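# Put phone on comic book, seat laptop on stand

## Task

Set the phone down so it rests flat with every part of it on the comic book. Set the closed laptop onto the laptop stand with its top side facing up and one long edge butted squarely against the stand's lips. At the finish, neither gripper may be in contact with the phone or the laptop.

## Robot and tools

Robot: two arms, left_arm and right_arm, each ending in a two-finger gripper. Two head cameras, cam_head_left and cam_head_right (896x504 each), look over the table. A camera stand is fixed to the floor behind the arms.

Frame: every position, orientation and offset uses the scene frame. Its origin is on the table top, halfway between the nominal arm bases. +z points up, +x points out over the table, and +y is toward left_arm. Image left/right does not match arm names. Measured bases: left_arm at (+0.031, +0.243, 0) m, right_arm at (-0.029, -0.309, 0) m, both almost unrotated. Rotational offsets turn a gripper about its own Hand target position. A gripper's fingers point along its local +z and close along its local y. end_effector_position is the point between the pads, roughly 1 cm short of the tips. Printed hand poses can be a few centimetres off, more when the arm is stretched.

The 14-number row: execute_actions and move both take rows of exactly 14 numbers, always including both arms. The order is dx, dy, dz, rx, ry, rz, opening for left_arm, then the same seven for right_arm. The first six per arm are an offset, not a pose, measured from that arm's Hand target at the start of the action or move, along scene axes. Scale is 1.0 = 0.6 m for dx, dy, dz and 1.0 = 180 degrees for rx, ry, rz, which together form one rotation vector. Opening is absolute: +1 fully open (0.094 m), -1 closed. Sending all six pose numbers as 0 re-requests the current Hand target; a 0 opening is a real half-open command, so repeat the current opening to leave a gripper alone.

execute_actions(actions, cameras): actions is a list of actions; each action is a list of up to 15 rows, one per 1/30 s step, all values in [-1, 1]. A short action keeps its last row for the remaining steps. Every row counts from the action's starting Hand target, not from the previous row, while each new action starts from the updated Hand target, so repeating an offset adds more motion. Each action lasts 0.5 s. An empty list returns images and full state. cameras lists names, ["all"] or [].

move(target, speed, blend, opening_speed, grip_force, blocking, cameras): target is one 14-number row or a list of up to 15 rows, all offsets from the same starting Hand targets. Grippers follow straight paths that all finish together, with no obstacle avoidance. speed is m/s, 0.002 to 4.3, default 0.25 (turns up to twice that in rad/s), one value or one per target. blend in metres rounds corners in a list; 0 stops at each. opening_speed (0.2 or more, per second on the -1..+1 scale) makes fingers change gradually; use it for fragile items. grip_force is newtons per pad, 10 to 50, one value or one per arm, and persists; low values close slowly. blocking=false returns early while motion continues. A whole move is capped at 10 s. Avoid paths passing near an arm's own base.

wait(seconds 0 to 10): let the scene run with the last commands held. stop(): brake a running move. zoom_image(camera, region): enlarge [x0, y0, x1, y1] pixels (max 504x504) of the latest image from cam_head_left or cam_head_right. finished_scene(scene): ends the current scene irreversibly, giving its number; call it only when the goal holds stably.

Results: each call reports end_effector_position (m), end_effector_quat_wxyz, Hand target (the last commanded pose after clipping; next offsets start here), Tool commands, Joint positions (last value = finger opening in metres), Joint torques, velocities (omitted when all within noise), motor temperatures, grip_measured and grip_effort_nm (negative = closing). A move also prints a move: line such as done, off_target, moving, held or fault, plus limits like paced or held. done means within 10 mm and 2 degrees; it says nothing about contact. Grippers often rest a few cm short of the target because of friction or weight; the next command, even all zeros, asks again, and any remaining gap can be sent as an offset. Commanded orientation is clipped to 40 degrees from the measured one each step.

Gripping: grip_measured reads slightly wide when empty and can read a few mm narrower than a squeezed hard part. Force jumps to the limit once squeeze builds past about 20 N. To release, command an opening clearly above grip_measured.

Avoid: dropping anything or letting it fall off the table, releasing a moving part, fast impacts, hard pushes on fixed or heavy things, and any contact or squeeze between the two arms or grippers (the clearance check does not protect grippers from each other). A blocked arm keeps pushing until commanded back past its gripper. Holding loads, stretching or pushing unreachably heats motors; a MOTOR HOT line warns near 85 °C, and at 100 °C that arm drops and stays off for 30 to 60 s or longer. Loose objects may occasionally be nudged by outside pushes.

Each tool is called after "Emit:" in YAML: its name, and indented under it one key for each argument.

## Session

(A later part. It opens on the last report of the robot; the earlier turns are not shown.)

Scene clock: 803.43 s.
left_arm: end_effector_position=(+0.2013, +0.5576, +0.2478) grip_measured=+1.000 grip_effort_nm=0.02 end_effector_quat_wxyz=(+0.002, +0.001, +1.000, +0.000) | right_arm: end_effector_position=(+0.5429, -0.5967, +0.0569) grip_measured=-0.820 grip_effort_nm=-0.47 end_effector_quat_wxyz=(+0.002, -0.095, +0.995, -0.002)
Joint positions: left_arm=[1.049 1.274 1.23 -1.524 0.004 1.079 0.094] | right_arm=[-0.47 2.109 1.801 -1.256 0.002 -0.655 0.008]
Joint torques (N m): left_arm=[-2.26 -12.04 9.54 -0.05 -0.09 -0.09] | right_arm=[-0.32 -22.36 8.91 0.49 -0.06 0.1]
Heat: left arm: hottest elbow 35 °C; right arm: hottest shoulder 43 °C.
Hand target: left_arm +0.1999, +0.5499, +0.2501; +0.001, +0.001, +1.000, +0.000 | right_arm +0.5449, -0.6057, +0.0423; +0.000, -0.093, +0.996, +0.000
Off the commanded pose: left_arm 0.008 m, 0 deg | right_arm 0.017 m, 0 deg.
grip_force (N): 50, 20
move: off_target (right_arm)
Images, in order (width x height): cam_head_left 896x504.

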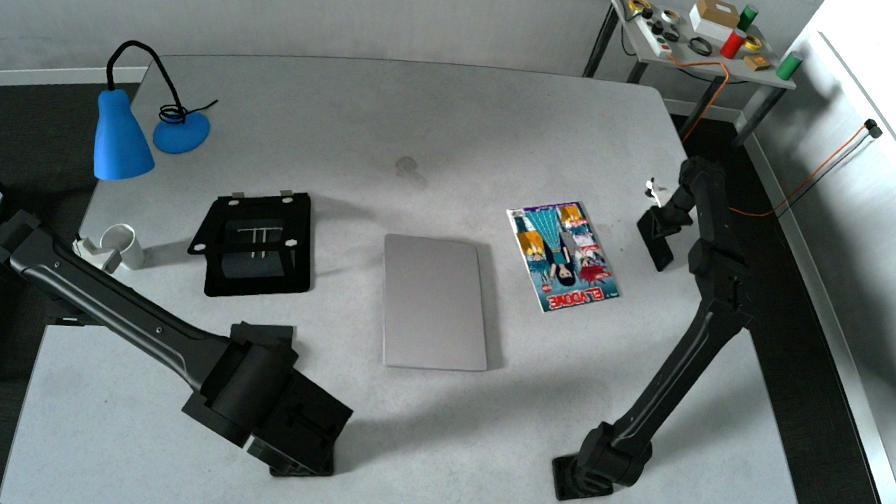

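Emit:
move:
  target:
    - [0, 0, 0, 0, 0, 0, 1.0, 0, 0.015, 0.2, 0, 0, 0, -1.0]
    - [0, 0, 0, 0, 0, 0, 1.0, -0.0123, 0.4478, 0.196, -0.327, -0.063, 0, -1.0]
  speed: 0.25
  blend: [0.03, 0]
  cameras: ["all"]

Emit:
zoom_image:
  camera: "cam_head_left"
  region: [490, 150, 690, 330]

Emit:
zoom_image:
  camera: "cam_head_right"
  region: [490, 150, 690, 330]

Scene clock: 840.13 s.
left_arm: end_effector_position=(+0.2013, +0.5576, +0.2478) grip_measured=+1.000 grip_effort_nm=0.02 end_effector_quat_wxyz=(+0.002, +0.001, +1.000, +0.000) | right_arm: end_effector_position=(+0.5304, -0.3388, +0.1553) grip_measured=-0.820 grip_effort_nm=-0.48 end_effector_quat_wxyz=(+0.044, -0.084, +0.864, -0.494)
Joint positions: left_arm=[1.049 1.274 1.23 -1.524 0.004 1.079 0.094] | right_arm=[0.214 1.873 1.456 -1.211 1.037 0.058 0.008]
Joint torques (N m): left_arm=[-2.43 -12.1 9.52 -0.05 -0.06 -0.05] | right_arm=[0.62 -19.72 9.42 -0.28 0.85 0.23]
Heat: left arm: hottest elbow 35 °C; right arm: hottest shoulder 43 °C.
Hand target: left_arm +0.1999, +0.5499, +0.2501; +0.001, +0.001, +1.000, +0.000 | right_arm +0.5375, -0.3371, +0.1599; +0.049, -0.080, +0.862, -0.497
Off the commanded pose: left_arm 0.008 m, 0 deg | right_arm 0.009 m, 1 deg.
grip_force (N): 50, 20
move: done

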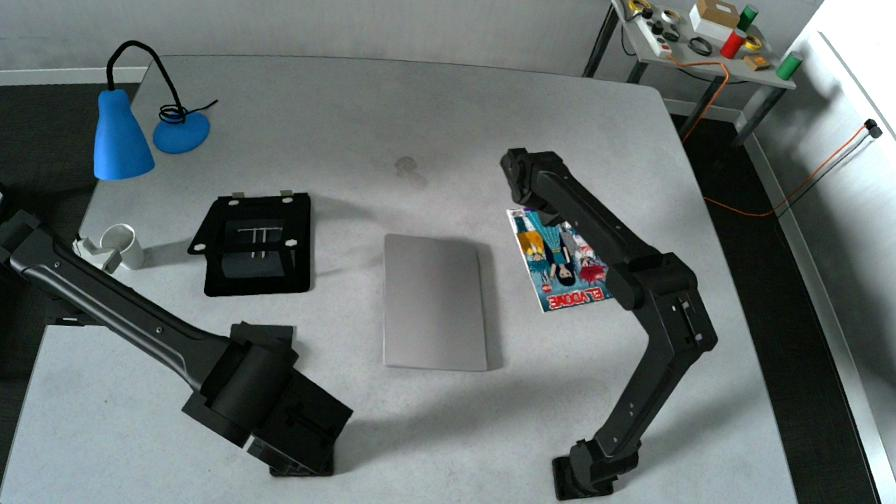

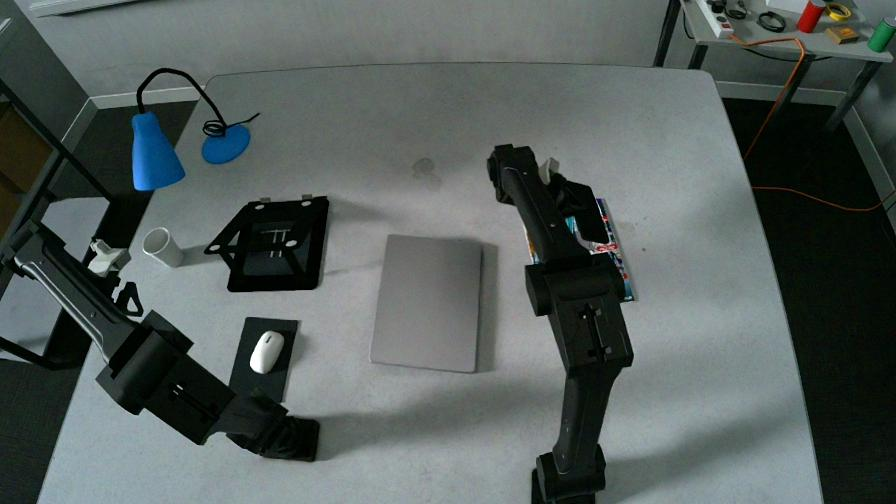

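Scaled by 2.520.

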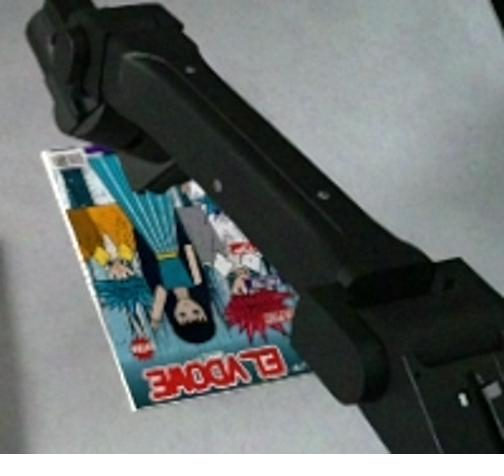

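Scaled by 2.520.

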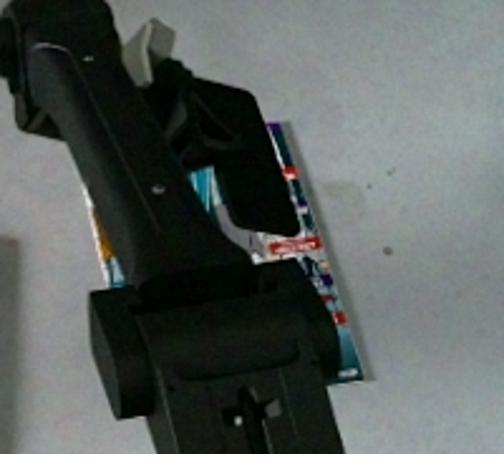

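Emit:
move:
  target: [0, 0, 0, 0, 0, 0, 1.0, -0.0417, -0.005, -0.153, 0, 0, 0, -1.0]
  speed: 0.15
  cameras: ["cam_head_left", "cam_head_right"]

Emit:
zoom_image:
  camera: "cam_head_right"
  region: [510, 170, 660, 330]

Emit:
zoom_image:
  camera: "cam_head_left"
  region: [490, 150, 690, 330]

Scene clock: 854.73 s.
left_arm: end_effector_position=(+0.2013, +0.5576, +0.2478) grip_measured=+1.000 grip_effort_nm=0.02 end_effector_quat_wxyz=(+0.002, +0.001, +1.000, +0.000) | right_arm: end_effector_position=(+0.5118, -0.3430, +0.0711) grip_measured=-0.820 grip_effort_nm=-0.48 end_effector_quat_wxyz=(+0.045, -0.079, +0.865, -0.494)
Joint positions: left_arm=[1.049 1.274 1.23 -1.524 0.004 1.079 0.094] | right_arm=[0.214 1.942 1.31 -1.001 1.037 0.073 0.008]
Joint torques (N m): left_arm=[-2.26 -11.52 9.4 -0.09 -0.08 -0.11] | right_arm=[1.08 -20.54 6.3 0.39 0.84 0.23]
Heat: left arm: hottest elbow 35 °C; right arm: hottest elbow 43 °C.
Hand target: left_arm +0.1999, +0.5499, +0.2501; +0.001, +0.001, +1.000, +0.000 | right_arm +0.5124, -0.3401, +0.0680; +0.048, -0.080, +0.863, -0.497
Off the commanded pose: left_arm 0.008 m, 0 deg | right_arm 0.004 m, 1 deg.
grip_force (N): 50, 20
move: done

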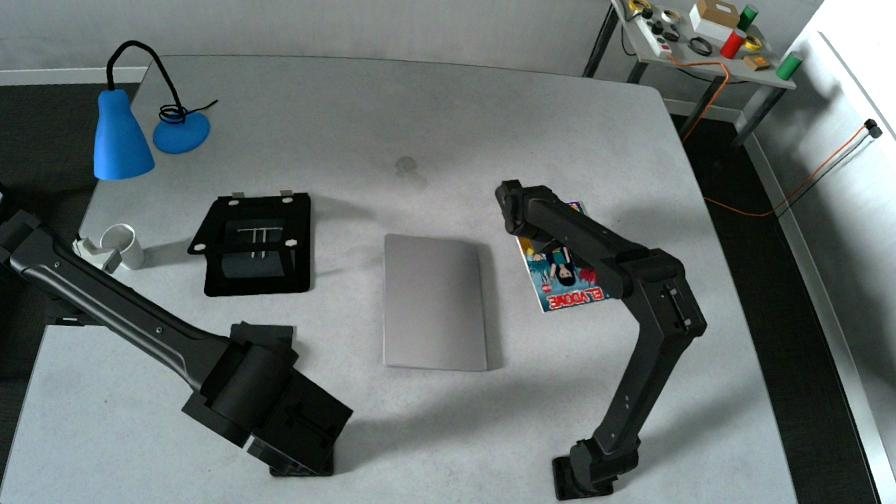

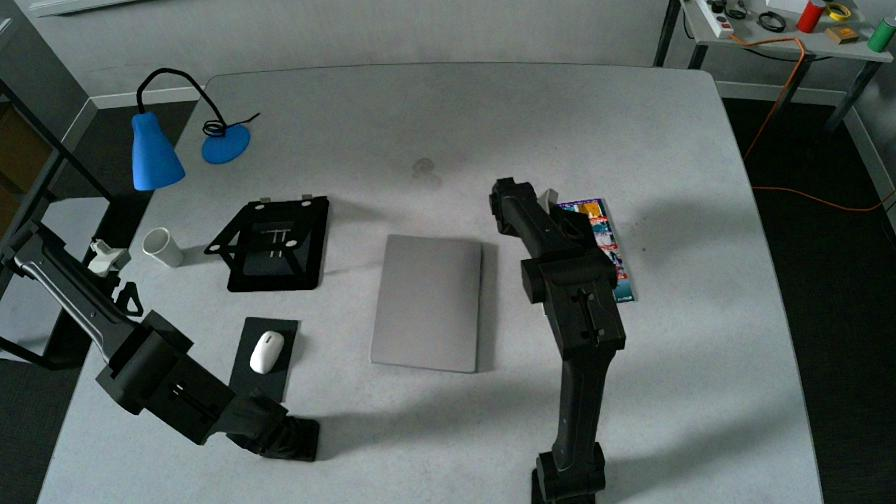

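Scaled by 3.150.

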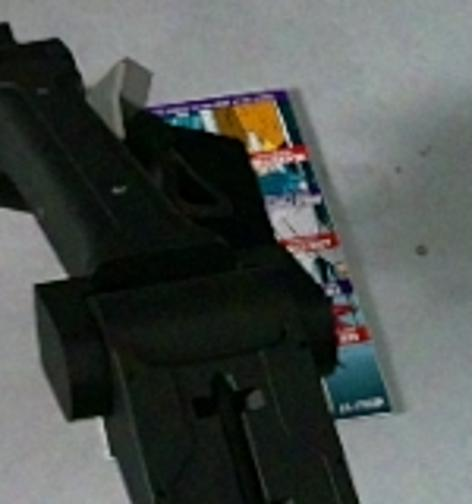

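Scaled by 2.520.

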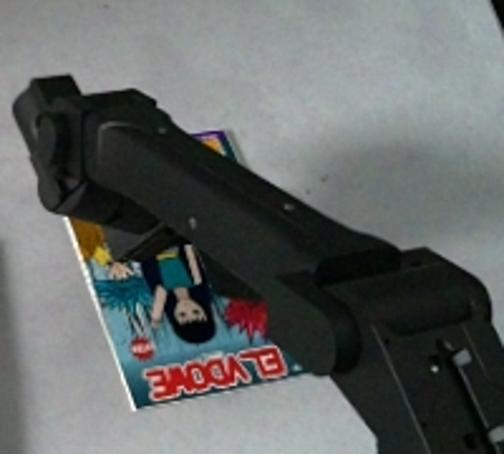

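Emit:
move:
  target: [0, 0, 0, 0, 0, 0, 1.0, 0, 0, -0.04, 0, 0, 0, -1.0]
  speed: 0.06
  cameras: ["cam_head_right"]

Emit:
zoom_image:
  camera: "cam_head_right"
  region: [530, 180, 650, 280]

Scene clock: 859.13 s.
left_arm: end_effector_position=(+0.2013, +0.5576, +0.2478) grip_measured=+1.000 grip_effort_nm=0.02 end_effector_quat_wxyz=(+0.002, +0.001, +1.000, +0.000) | right_arm: end_effector_position=(+0.5134, -0.3426, +0.0510) grip_measured=-0.820 grip_effort_nm=-0.48 end_effector_quat_wxyz=(+0.049, -0.076, +0.865, -0.494)
Joint positions: left_arm=[1.049 1.274 1.23 -1.524 0.004 1.079 0.094] | right_arm=[0.214 1.974 1.297 -0.947 1.037 0.073 0.008]
Joint torques (N m): left_arm=[-1.44 -12.1 9.44 -0.09 -0.06 -0.06] | right_arm=[1.08 -19.78 6.02 0.36 0.83 0.23]
Heat: left arm: hottest elbow 35 °C; right arm: hottest elbow 43 °C.
Hand target: left_arm +0.1999, +0.5499, +0.2501; +0.001, +0.001, +1.000, +0.000 | right_arm +0.5125, -0.3401, +0.0441; +0.048, -0.080, +0.863, -0.497
Off the commanded pose: left_arm 0.008 m, 0 deg | right_arm 0.007 m, 1 deg.
grip_force (N): 50, 20
move: done
Images, in order (width x height): cam_head_right 896x504.

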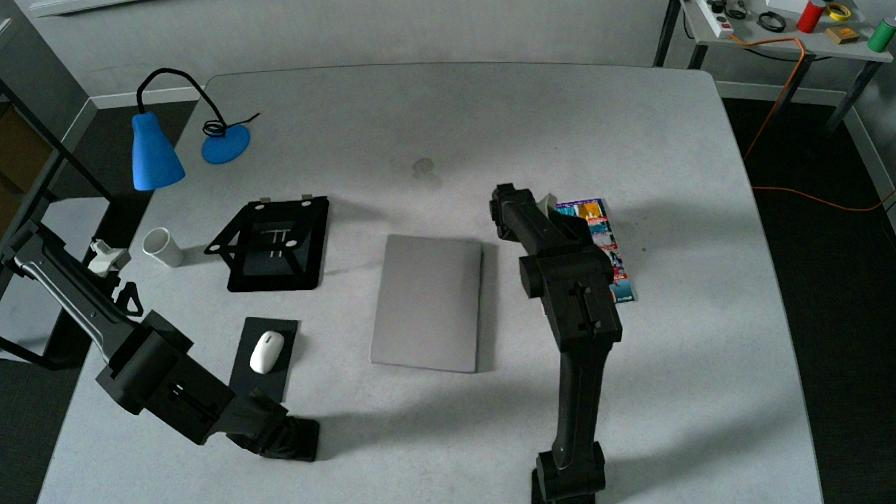

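Scaled by 4.200.

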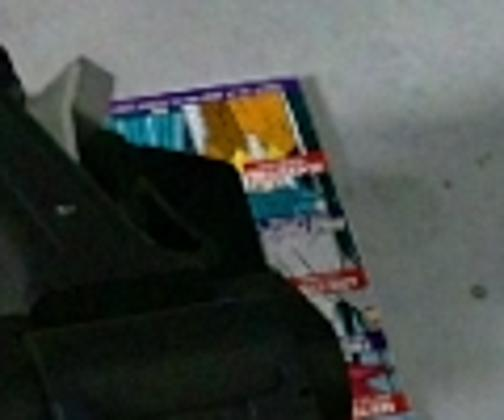

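Emit:
move:
  target: [0, 0, 0, 0, 0, 0, 1.0, 0, 0, -0.02, 0, 0, 0, -1.0]
  speed: 0.05
  cameras: ["cam_head_right", "cam_head_left"]

Emit:
zoom_image:
  camera: "cam_head_right"
  region: [530, 180, 650, 280]

Emit:
zoom_image:
  camera: "cam_head_left"
  region: [500, 190, 640, 320]

Scene clock: 862.63 s.
left_arm: end_effector_position=(+0.2013, +0.5576, +0.2478) grip_measured=+1.000 grip_effort_nm=0.02 end_effector_quat_wxyz=(+0.002, +0.001, +1.000, +0.000) | right_arm: end_effector_position=(+0.5161, -0.3420, +0.0426) grip_measured=-0.820 grip_effort_nm=-0.48 end_effector_quat_wxyz=(+0.053, -0.074, +0.865, -0.493)
Joint positions: left_arm=[1.049 1.274 1.23 -1.524 0.004 1.079 0.094] | right_arm=[0.214 1.99 1.297 -0.922 1.037 0.073 0.008]
Joint torques (N m): left_arm=[-1.61 -11.93 9.62 -0.16 -0.05 -0.1] | right_arm=[0.97 -19.25 5.46 0.47 0.83 0.24]
Heat: left arm: hottest elbow 35 °C; right arm: hottest shoulder 42 °C.
Hand target: left_arm +0.1999, +0.5499, +0.2501; +0.001, +0.001, +1.000, +0.000 | right_arm +0.5126, -0.3401, +0.0322; +0.049, -0.080, +0.863, -0.497
Off the commanded pose: left_arm 0.008 m, 0 deg | right_arm 0.011 m, 1 deg.
grip_force (N): 50, 20
move: off_target (right_arm)

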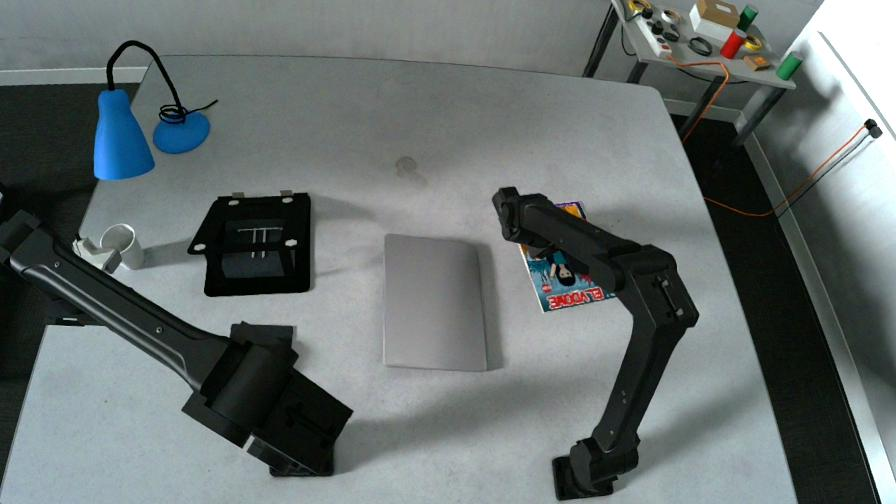

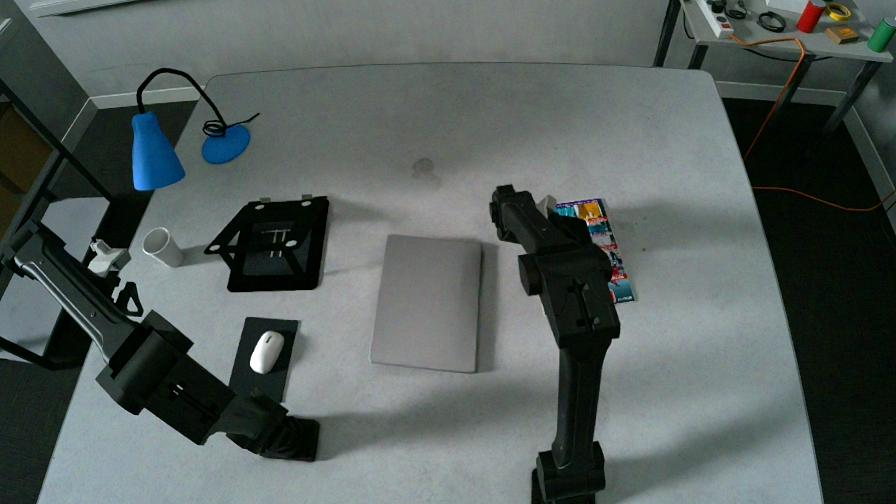

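Scaled by 4.200.

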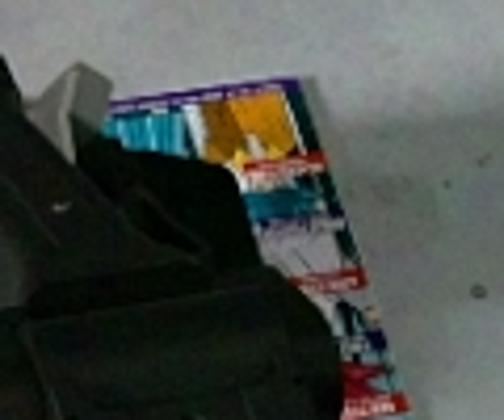

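Scaled by 3.600.

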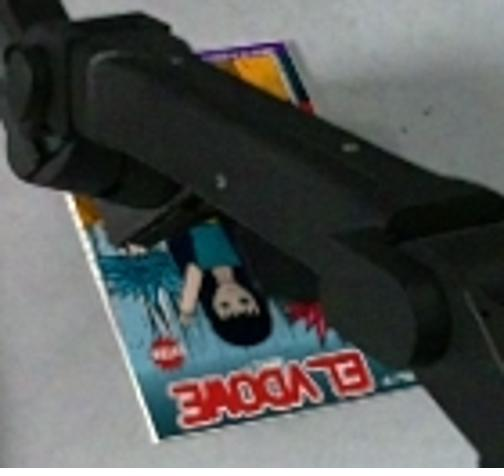

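Emit:
move:
  target: [0,0,0,0,0,0,1, 0,0,-0.015,0,0,0,-1]
  speed: 0.05
  cameras: ["all"]

Scene clock: 880.10 s.
left_arm: end_effector_position=(+0.2013, +0.5576, +0.2478) grip_measured=+1.000 grip_effort_nm=0.02 end_effector_quat_wxyz=(+0.002, +0.001, +1.000, +0.000) | right_arm: end_effector_position=(+0.5150, -0.3426, +0.0353) grip_measured=-0.820 grip_effort_nm=-0.48 end_effector_quat_wxyz=(+0.053, -0.075, +0.864, -0.495)
Joint positions: left_arm=[1.049 1.274 1.23 -1.524 0.004 1.079 0.094] | right_arm=[0.214 2.001 1.291 -0.906 1.041 0.073 0.008]
Joint torques (N m): left_arm=[-1.79 -12.04 9.33 -0.29 -0.03 -0.09] | right_arm=[1.03 -19.02 5.72 0.49 0.72 0.23]
Heat: left arm: hottest elbow 35 °C; right arm: hottest shoulder 40 °C.
Hand target: left_arm +0.1999, +0.5499, +0.2501; +0.001, +0.001, +1.000, +0.000 | right_arm +0.5125, -0.3401, +0.0232; +0.049, -0.080, +0.863, -0.497
Off the commanded pose: left_arm 0.008 m, 0 deg | right_arm 0.013 m, 1 deg.
grip_force (N): 50, 20
move: off_target (right_arm)

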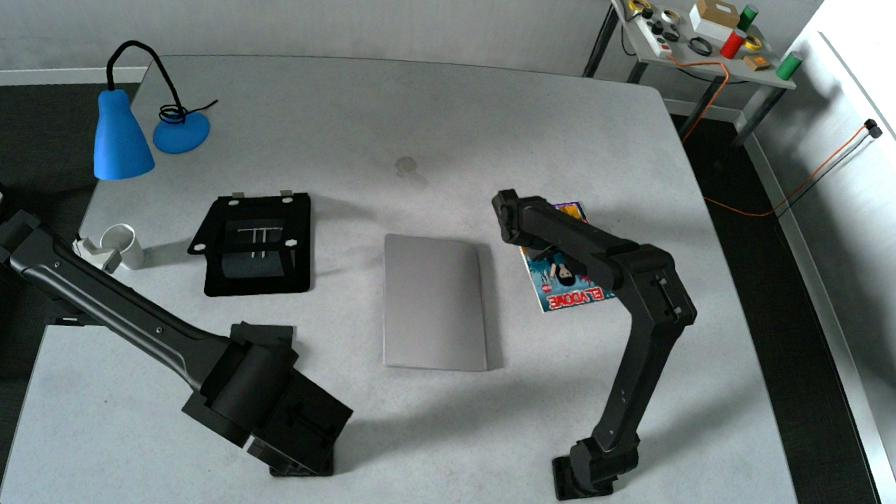

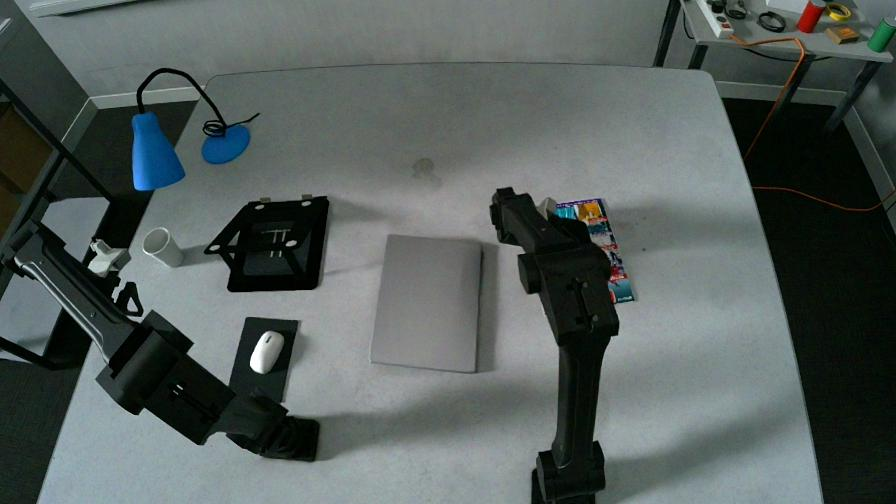

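Emit:
zoom_image:
  camera: "cam_head_left"
  region: [480, 180, 660, 330]

Emit:
zoom_image:
  camera: "cam_head_right"
  region: [480, 180, 660, 330]

Scaled by 2.800.

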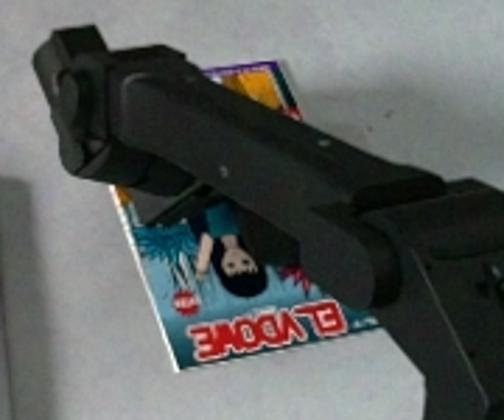

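Scaled by 2.800.

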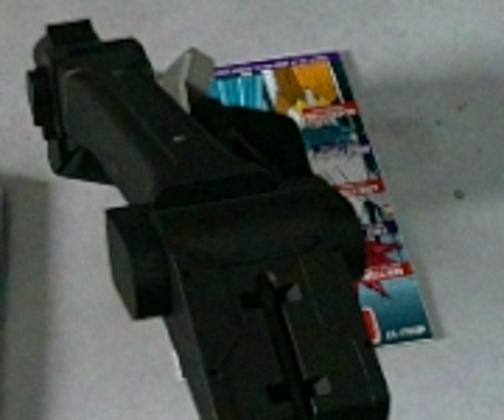

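Emit:
move:
  target: [0,0,0,0,0,0,1, 0,0,-0.013,0,0,0,-1]
  speed: 0.05

Scene clock: 887.37 s.
left_arm: end_effector_position=(+0.2013, +0.5576, +0.2478) grip_measured=+1.000 grip_effort_nm=0.02 end_effector_quat_wxyz=(+0.002, +0.001, +1.000, +0.000) | right_arm: end_effector_position=(+0.5166, -0.3427, +0.0348) grip_measured=-0.820 grip_effort_nm=-0.48 end_effector_quat_wxyz=(+0.056, -0.073, +0.863, -0.497)
Joint positions: left_arm=[1.049 1.274 1.23 -1.524 0.004 1.079 0.094] | right_arm=[0.214 2.004 1.291 -0.895 1.046 0.072 0.008]
Joint torques (N m): left_arm=[-1.73 -11.11 9.48 -0.13 -0.06 -0.06] | right_arm=[1.08 -18.55 5.34 0.62 0.53 0.26]
Heat: left arm: hottest elbow 35 °C; right arm: hottest shoulder 40 °C.
Hand target: left_arm +0.1999, +0.5499, +0.2501; +0.001, +0.001, +1.000, +0.000 | right_arm +0.5125, -0.3401, +0.0154; +0.049, -0.080, +0.862, -0.497
Off the commanded pose: left_arm 0.008 m, 0 deg | right_arm 0.020 m, 1 deg.
grip_force (N): 50, 20
move: off_target (right_arm)

Emit:
move:
  target: [0,0,0,0,0,0,1, 0,0,-0.013,0,0,0,-1]
  speed: 0.05

Scene clock: 889.97 s.
left_arm: end_effector_position=(+0.2013, +0.5576, +0.2478) grip_measured=+1.000 grip_effort_nm=0.02 end_effector_quat_wxyz=(+0.002, +0.001, +1.000, +0.000) | right_arm: end_effector_position=(+0.5181, -0.3430, +0.0335) grip_measured=-0.820 grip_effort_nm=-0.48 end_effector_quat_wxyz=(+0.058, -0.074, +0.861, -0.499)
Joint positions: left_arm=[1.049 1.274 1.23 -1.524 0.004 1.079 0.094] | right_arm=[0.214 2.008 1.291 -0.884 1.053 0.065 0.008]
Joint torques (N m): left_arm=[-1.9 -12.16 9.48 -0.2 -0.07 -0.07] | right_arm=[1.03 -17.55 5.12 0.81 0.31 0.29]
Heat: left arm: hottest elbow 35 °C; right arm: hottest shoulder 40 °C.
Hand target: left_arm +0.1999, +0.5499, +0.2501; +0.001, +0.001, +1.000, +0.000 | right_arm +0.5125, -0.3401, +0.0075; +0.048, -0.080, +0.862, -0.497
Off the commanded pose: left_arm 0.008 m, 0 deg | right_arm 0.027 m, 1 deg.
grip_force (N): 50, 20
move: off_target (right_arm)

Emit:
move:
  target:
    - [0,0,0,0,0,0,1, 0,0,0.02,0,0,0,-1]
    - [0,0,0,0,0,0,1, 0,0,0.02,0,0,0,-0.45]
  speed: 0.05
  opening_speed: 0.3
  cameras: ["all"]

Scene clock: 935.60 s.
left_arm: end_effector_position=(+0.2013, +0.5576, +0.2478) grip_measured=+1.000 grip_effort_nm=0.02 end_effector_quat_wxyz=(+0.002, +0.001, +1.000, +0.000) | right_arm: end_effector_position=(+0.5179, -0.3423, +0.0322) grip_measured=-0.452 grip_effort_nm=0.06 end_effector_quat_wxyz=(+0.058, -0.074, +0.863, -0.496)
Joint positions: left_arm=[1.049 1.274 1.23 -1.524 0.004 1.079 0.094] | right_arm=[0.214 2.008 1.291 -0.884 1.045 0.066 0.026]
Joint torques (N m): left_arm=[-2.02 -12.34 9.57 -0.1 -0.02 -0.05] | right_arm=[0.97 -19.37 5.53 0.09 0.59 0.3]
Heat: left arm: hottest elbow 35 °C; right arm: hottest shoulder 39 °C.
Hand target: left_arm +0.1999, +0.5499, +0.2501; +0.001, +0.001, +1.000, +0.000 | right_arm +0.5125, -0.3401, +0.0195; +0.049, -0.080, +0.862, -0.497
Off the commanded pose: left_arm 0.008 m, 0 deg | right_arm 0.014 m, 1 deg.
grip_force (N): 50, 20
move: off_target (right_arm); target 2's new opening was sent with right_arm's hand 0.015 m and 1 deg from that target

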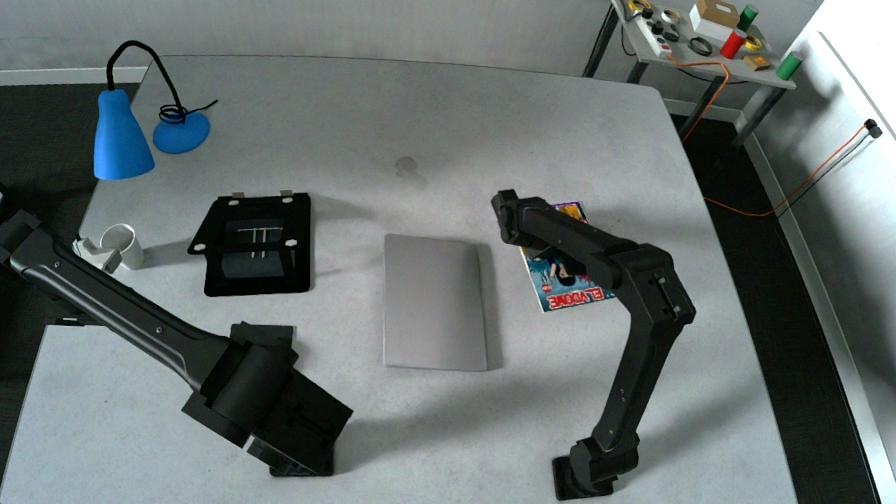

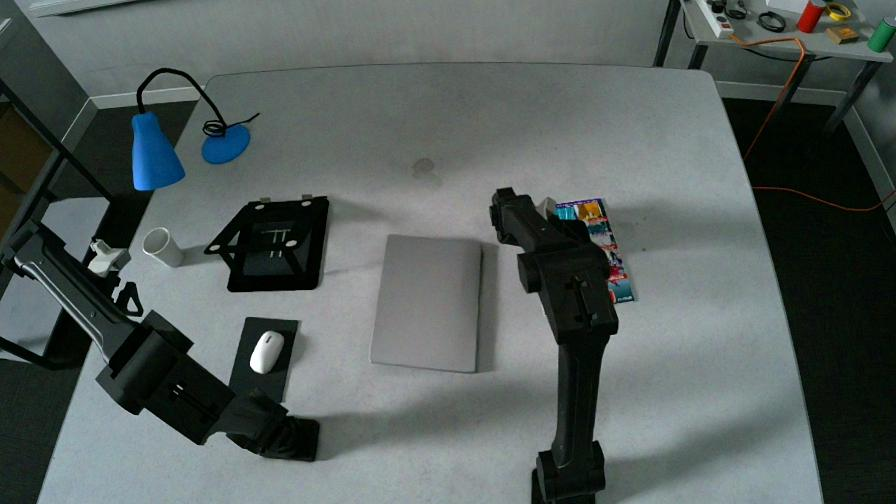

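Emit:
move:
  target: [0,0,0,0,0,0,1, -0.019,0.1,0.015,0,0,0,-0.45]
  speed: 0.12
  cameras: ["all"]

Scene clock: 949.30 s.
left_arm: end_effector_position=(+0.2013, +0.5576, +0.2478) grip_measured=+1.000 grip_effort_nm=0.02 end_effector_quat_wxyz=(+0.002, +0.001, +1.000, +0.000) | right_arm: end_effector_position=(+0.4870, -0.2866, +0.0314) grip_measured=-0.451 grip_effort_nm=0.06 end_effector_quat_wxyz=(+0.044, -0.085, +0.861, -0.499)
Joint positions: left_arm=[1.049 1.274 1.23 -1.524 0.004 1.079 0.094] | right_arm=[0.333 2.024 1.305 -1.11 1.029 0.289 0.026]
Joint torques (N m): left_arm=[-2.14 -12.45 9.5 0.08 -0.09 -0.05] | right_arm=[0.62 -18.2 9.22 -0.62 0.48 0.32]
Heat: left arm: hottest elbow 35 °C; right arm: hottest shoulder 39 °C.
Hand target: left_arm +0.1999, +0.5499, +0.2501; +0.001, +0.001, +1.000, +0.000 | right_arm +0.5011, -0.2801, +0.0285; +0.048, -0.080, +0.862, -0.497
Off the commanded pose: left_arm 0.008 m, 0 deg | right_arm 0.016 m, 1 deg.
grip_force (N): 50, 20
move: off_target (right_arm)

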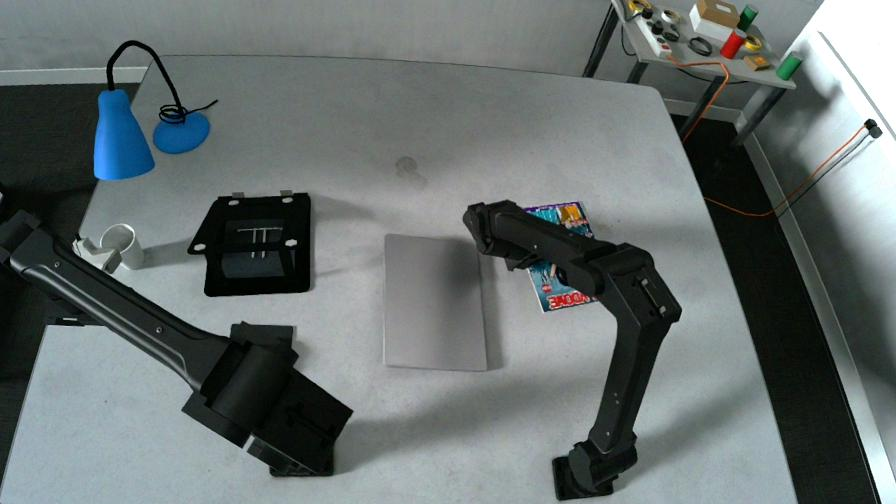

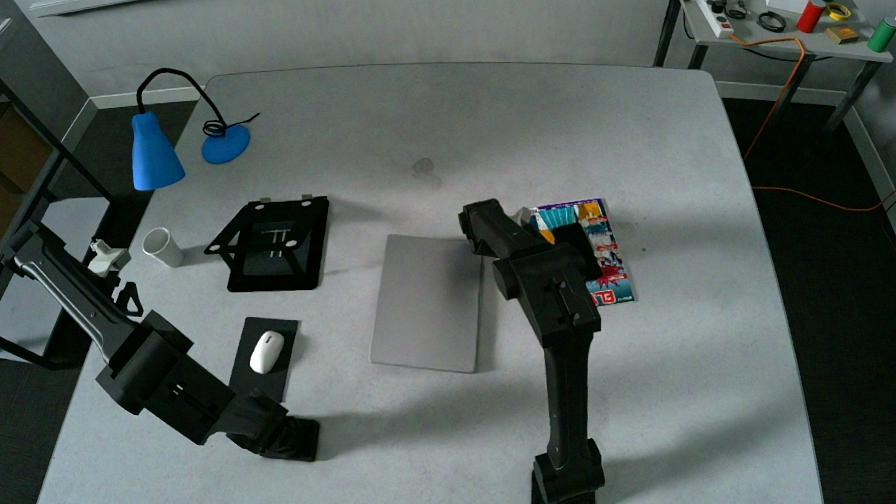

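Emit:
zoom_image:
  camera: "cam_head_left"
  region: [460, 180, 660, 330]

Emit:
zoom_image:
  camera: "cam_head_right"
  region: [460, 180, 660, 330]

Scaled by 2.520.

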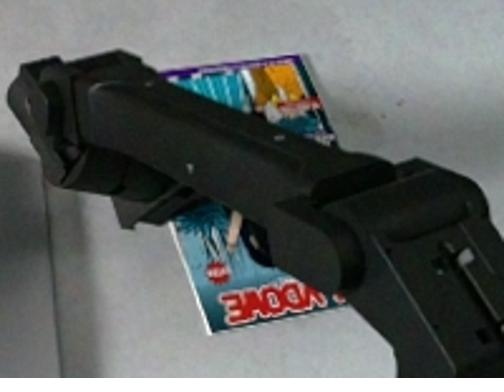

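Scaled by 2.520.

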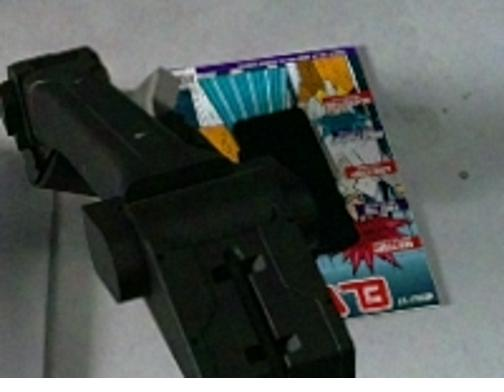

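Emit:
move:
  target:
    - [0,0,0,0,0,0,1, -0.02,0.06,0.04,0,0,0,-0.45]
    - [0,0,0,0,0,0,1, -0.06,0.11,0.4,0,0,0,-0.45]
  speed: 0.2
  blend: 0.02
  cameras: ["all"]

Scene clock: 962.40 s.
left_arm: end_effector_position=(+0.2013, +0.5576, +0.2478) grip_measured=+1.000 grip_effort_nm=0.02 end_effector_quat_wxyz=(+0.002, +0.001, +1.000, +0.000) | right_arm: end_effector_position=(+0.4560, -0.2254, +0.2525) grip_measured=-0.451 grip_effort_nm=0.06 end_effector_quat_wxyz=(+0.074, -0.106, +0.866, -0.483)
Joint positions: left_arm=[1.049 1.274 1.23 -1.524 0.004 1.079 0.094] | right_arm=[0.467 1.729 1.518 -1.672 0.989 0.399 0.026]
Joint torques (N m): left_arm=[-2.55 -12.63 9.37 0.06 -0.04 -0.09] | right_arm=[1.44 -18.43 11.4 -0.65 0.56 0.17]
Motor temperatures (°C): left_arm=[22 28 35 24 26 23 26] | right_arm=[26 38 39 25 24 23 25]
Heat: left arm: hottest elbow 35 °C; right arm: hottest elbow 39 °C.
Hand target: left_arm +0.1999, +0.5499, +0.2501; +0.001, +0.001, +1.000, +0.000 | right_arm +0.4651, -0.2141, +0.2686; +0.049, -0.080, +0.863, -0.497
Off the commanded pose: left_arm 0.008 m, 0 deg | right_arm 0.022 m, 4 deg.
joint sent to its limit (right arm) — joint 4 (wrist pitch), lower limit. The joint targets are off in orientation, not in position.
grip_force (N): 50, 20
move: off_target (right_arm)

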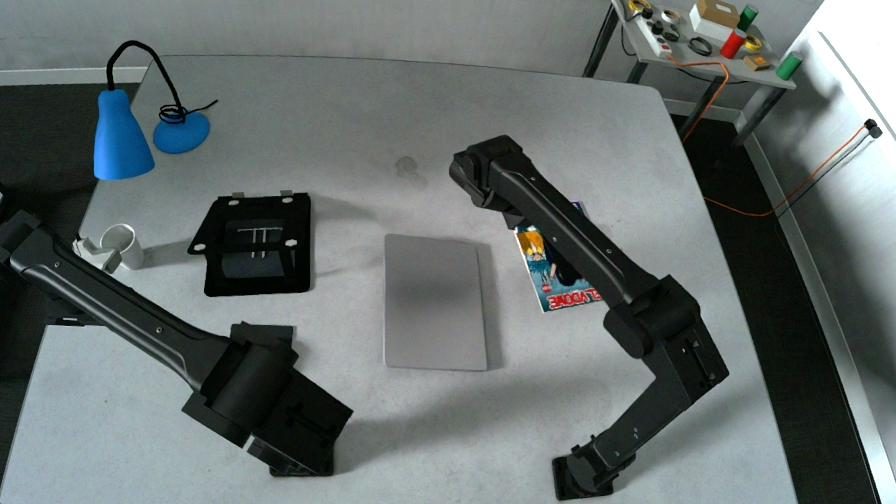

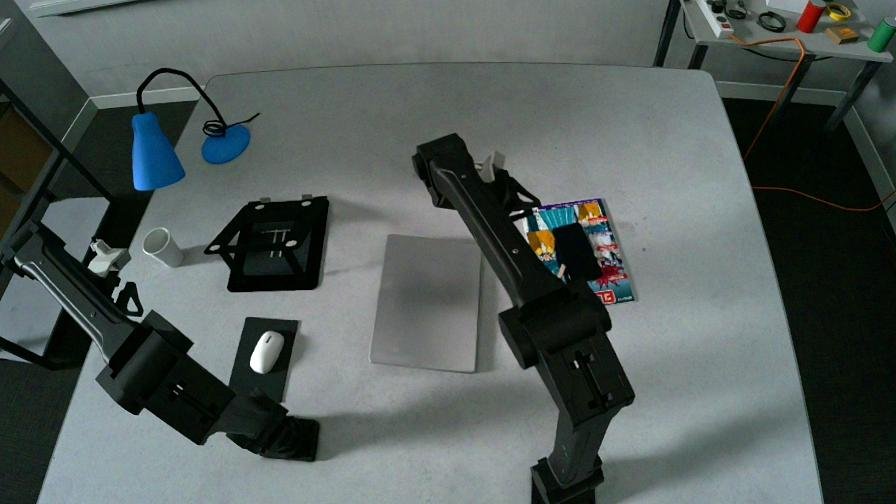

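Emit:
zoom_image:
  camera: "cam_head_right"
  region: [500, 180, 660, 320]

Scaled by 3.150.

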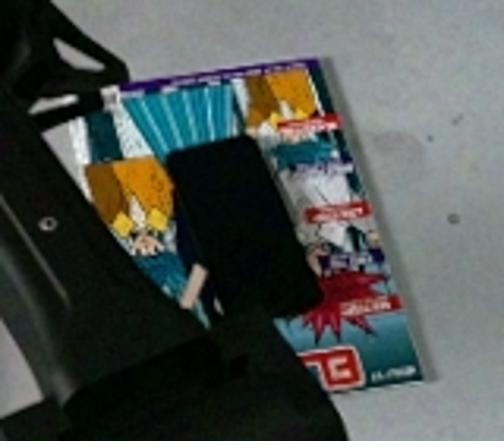

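Emit:
zoom_image:
  camera: "cam_head_left"
  region: [170, 170, 350, 320]

Emit:
zoom_image:
  camera: "cam_head_right"
  region: [190, 170, 370, 320]

Scaled by 2.800.

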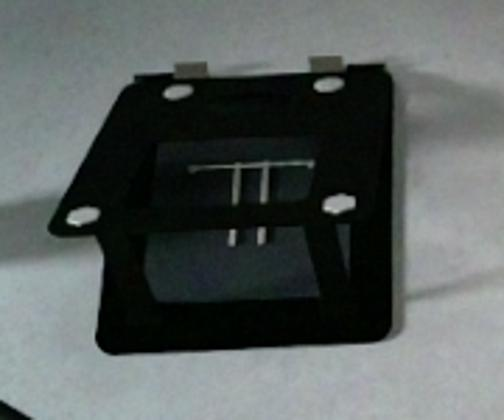

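Scaled by 2.800.

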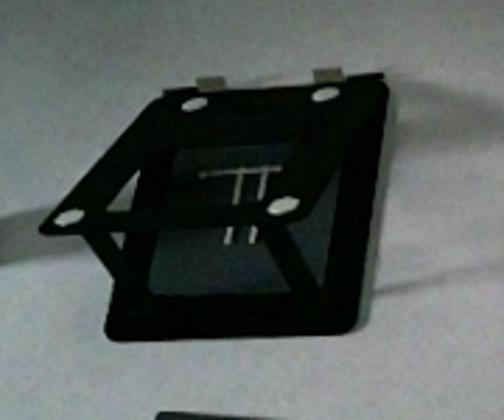

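Emit:
zoom_image:
  camera: "cam_head_left"
  region: [375, 330, 505, 385]

Emit:
zoom_image:
  camera: "cam_head_left"
  region: [40, 210, 160, 330]

Emit:
zoom_image:
  camera: "cam_head_right"
  region: [470, 130, 560, 220]

Scaled by 3.877.

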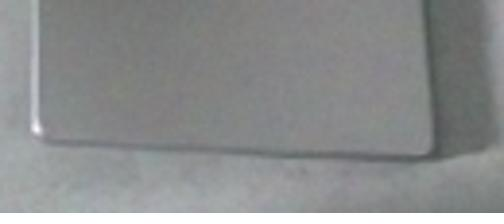

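Scaled by 4.200.

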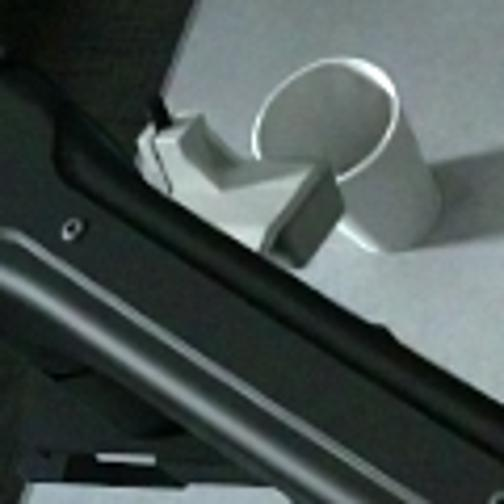

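Scaled by 5.600.

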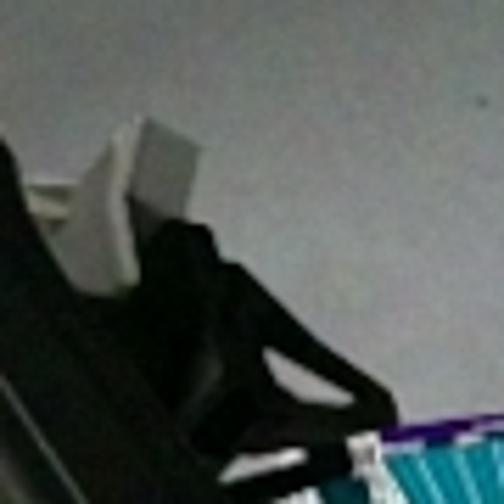

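Emit:
move:
  target: [0.1168,-0.4998,-0.0835,-0.2808,-0.2808,-0.4409,1, -0.3252,-0.0598,-0.181,0.7736,0.0733,-0.0249,1]
  speed: 0.35
  cameras: ["all"]

Scene clock: 1424.60 s.
left_arm: end_effector_position=(+0.2733, +0.2554, +0.2025) grip_measured=+1.000 grip_effort_nm=0.02 end_effector_quat_wxyz=(+0.327, +0.542, +0.721, -0.280) | right_arm: end_effector_position=(+0.2729, -0.2470, +0.1637) grip_measured=+0.999 grip_effort_nm=0.06 end_effector_quat_wxyz=(+0.032, +0.007, +0.791, +0.610)
Joint positions: left_arm=[0.57 1.146 0.814 -1.668 0.807 2.073 0.094] | right_arm=[-0.352 1.54 0.816 -1.668 -1.19 -0.902 0.094]
Joint torques (N m): left_arm=[-2.49 -6.18 8.06 -0.69 0.57 0.1] | right_arm=[-0.21 -10.23 4.57 -1.36 -0.34 0]
Motor temperatures (°C): left_arm=[22 27 36 23 26 23 26] | right_arm=[26 38 52 25 25 23 25]
Heat: left arm: hottest elbow 36 °C; right arm: hottest elbow 52 °C.
Hand target: left_arm +0.2701, +0.2501, +0.1999; +0.380, +0.597, +0.596, -0.380 | right_arm +0.2699, -0.2500, +0.1600; +0.000, +0.000, +0.767, +0.642
Off the commanded pose: left_arm 0.007 m, 20 deg | right_arm 0.006 m, 6 deg.
joint sent to its limit (left arm) — joint 4 (wrist pitch), lower limit; joint 6 (wrist roll), upper limit. The joint targets are off in orientation, not in position.
joint sent to its limit (right arm) — joint 4 (wrist pitch), lower limit. The joint targets are off in orientation, not in position.
grip_force (N): 50, 20
move: off_target (left_arm, right_arm)

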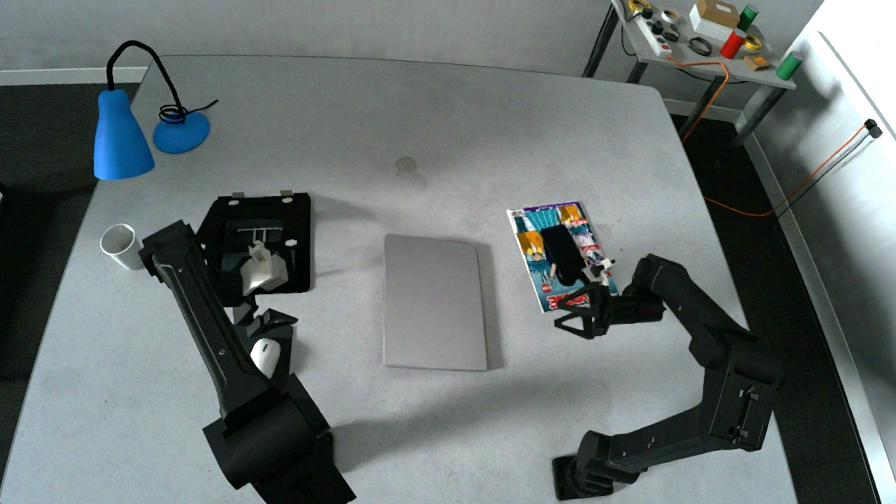

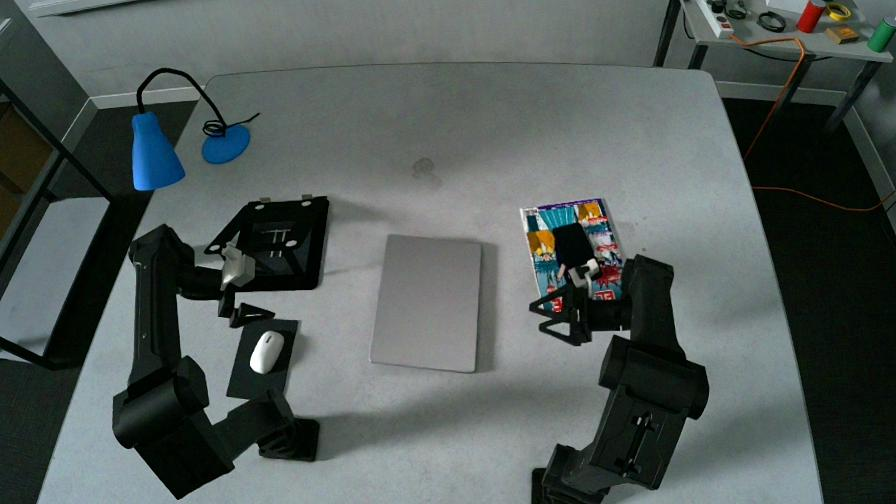

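Emit:
zoom_image:
  camera: "cam_head_left"
  region: [530, 240, 640, 350]

Emit:
zoom_image:
  camera: "cam_head_right"
  region: [510, 240, 640, 370]

Scaled by 4.582.

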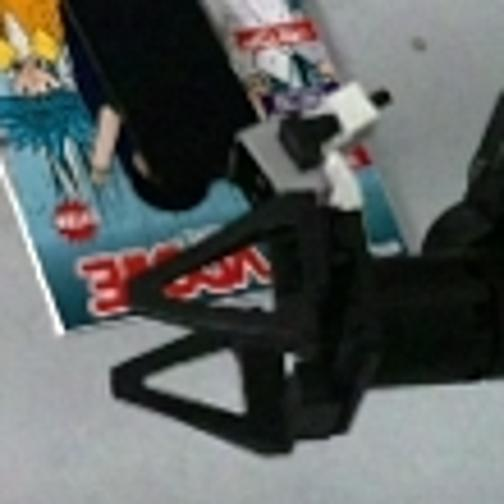

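Scaled by 3.877.

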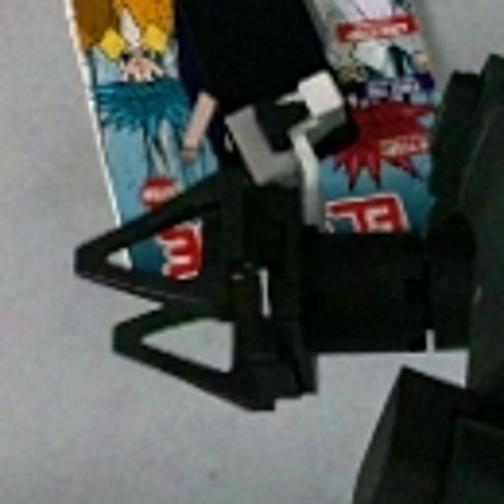

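Emit:
move:
  target:
    - [0,0,-0.0833,0.1522,0.3733,0.3423,1, 0,0.03,-0.06,0,0,0,1]
    - [0,-0.0668,-0.233,0,0.737,0.676,1, 0,0.0833,-0.125,0,0,0,1]
  speed: 0.4
  blend: 0.02
  cameras: ["all"]

Scene clock: 1472.30 s.
left_arm: end_effector_position=(+0.2727, +0.2138, +0.0641) grip_measured=+1.000 grip_effort_nm=0.00 end_effector_quat_wxyz=(+0.180, +0.684, -0.682, +0.186) | right_arm: end_effector_position=(+0.2751, -0.2051, +0.0923) grip_measured=+0.999 grip_effort_nm=0.06 end_effector_quat_wxyz=(+0.014, -0.005, +0.769, +0.639)
Joint positions: left_arm=[0.211 1.188 0.577 -1.085 0.51 -1.303 0.094] | right_arm=[-0.222 1.739 0.753 -1.409 -1.3 -0.871 0.094]
Joint torques (N m): left_arm=[-1.9 -6.53 7.47 0.42 0.07 -0.07] | right_arm=[1.49 -11.16 2.78 -0.5 -0.46 0.16]
Motor temperatures (°C): left_arm=[22 27 35 23 27 23 26] | right_arm=[26 38 43 25 25 23 25]
Heat: left arm: hottest elbow 35 °C; right arm: hottest elbow 43 °C.
Hand target: left_arm +0.2701, +0.2100, +0.0601; +0.182, +0.683, -0.684, +0.183 | right_arm +0.2699, -0.2000, +0.0849; +0.000, +0.000, +0.767, +0.642
Off the commanded pose: left_arm 0.006 m, 1 deg | right_arm 0.010 m, 2 deg.
grip_force (N): 50, 20
move: done

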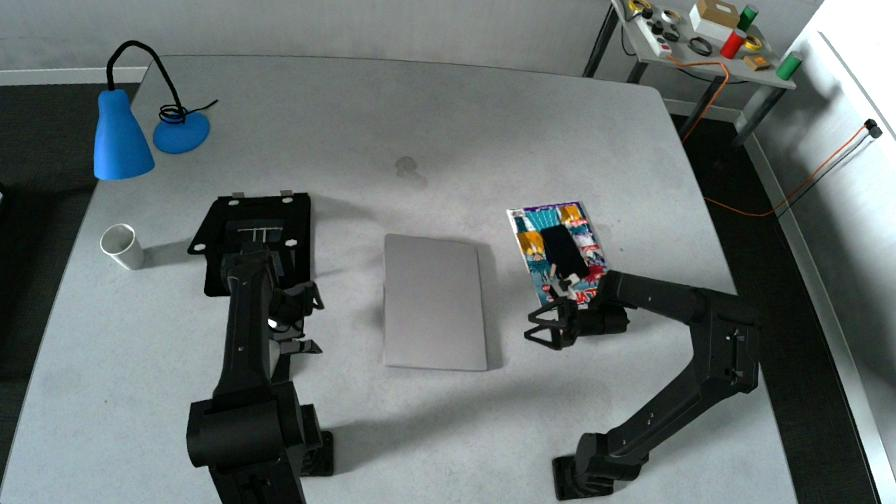

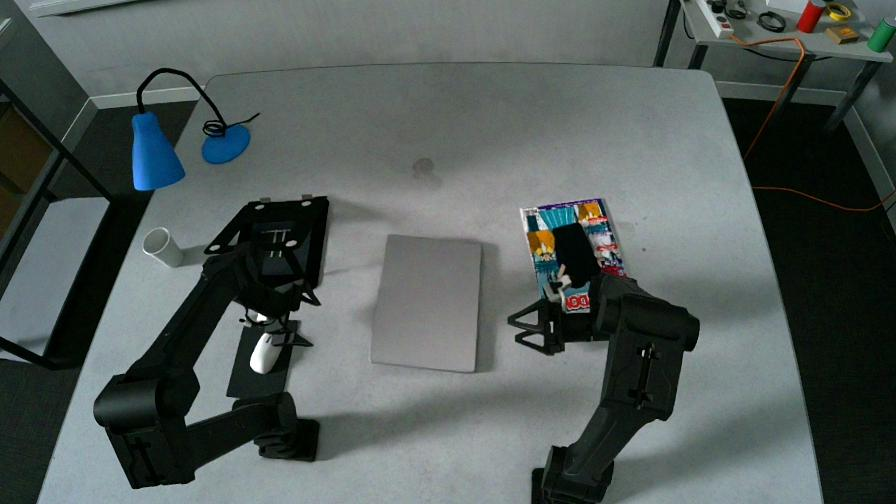

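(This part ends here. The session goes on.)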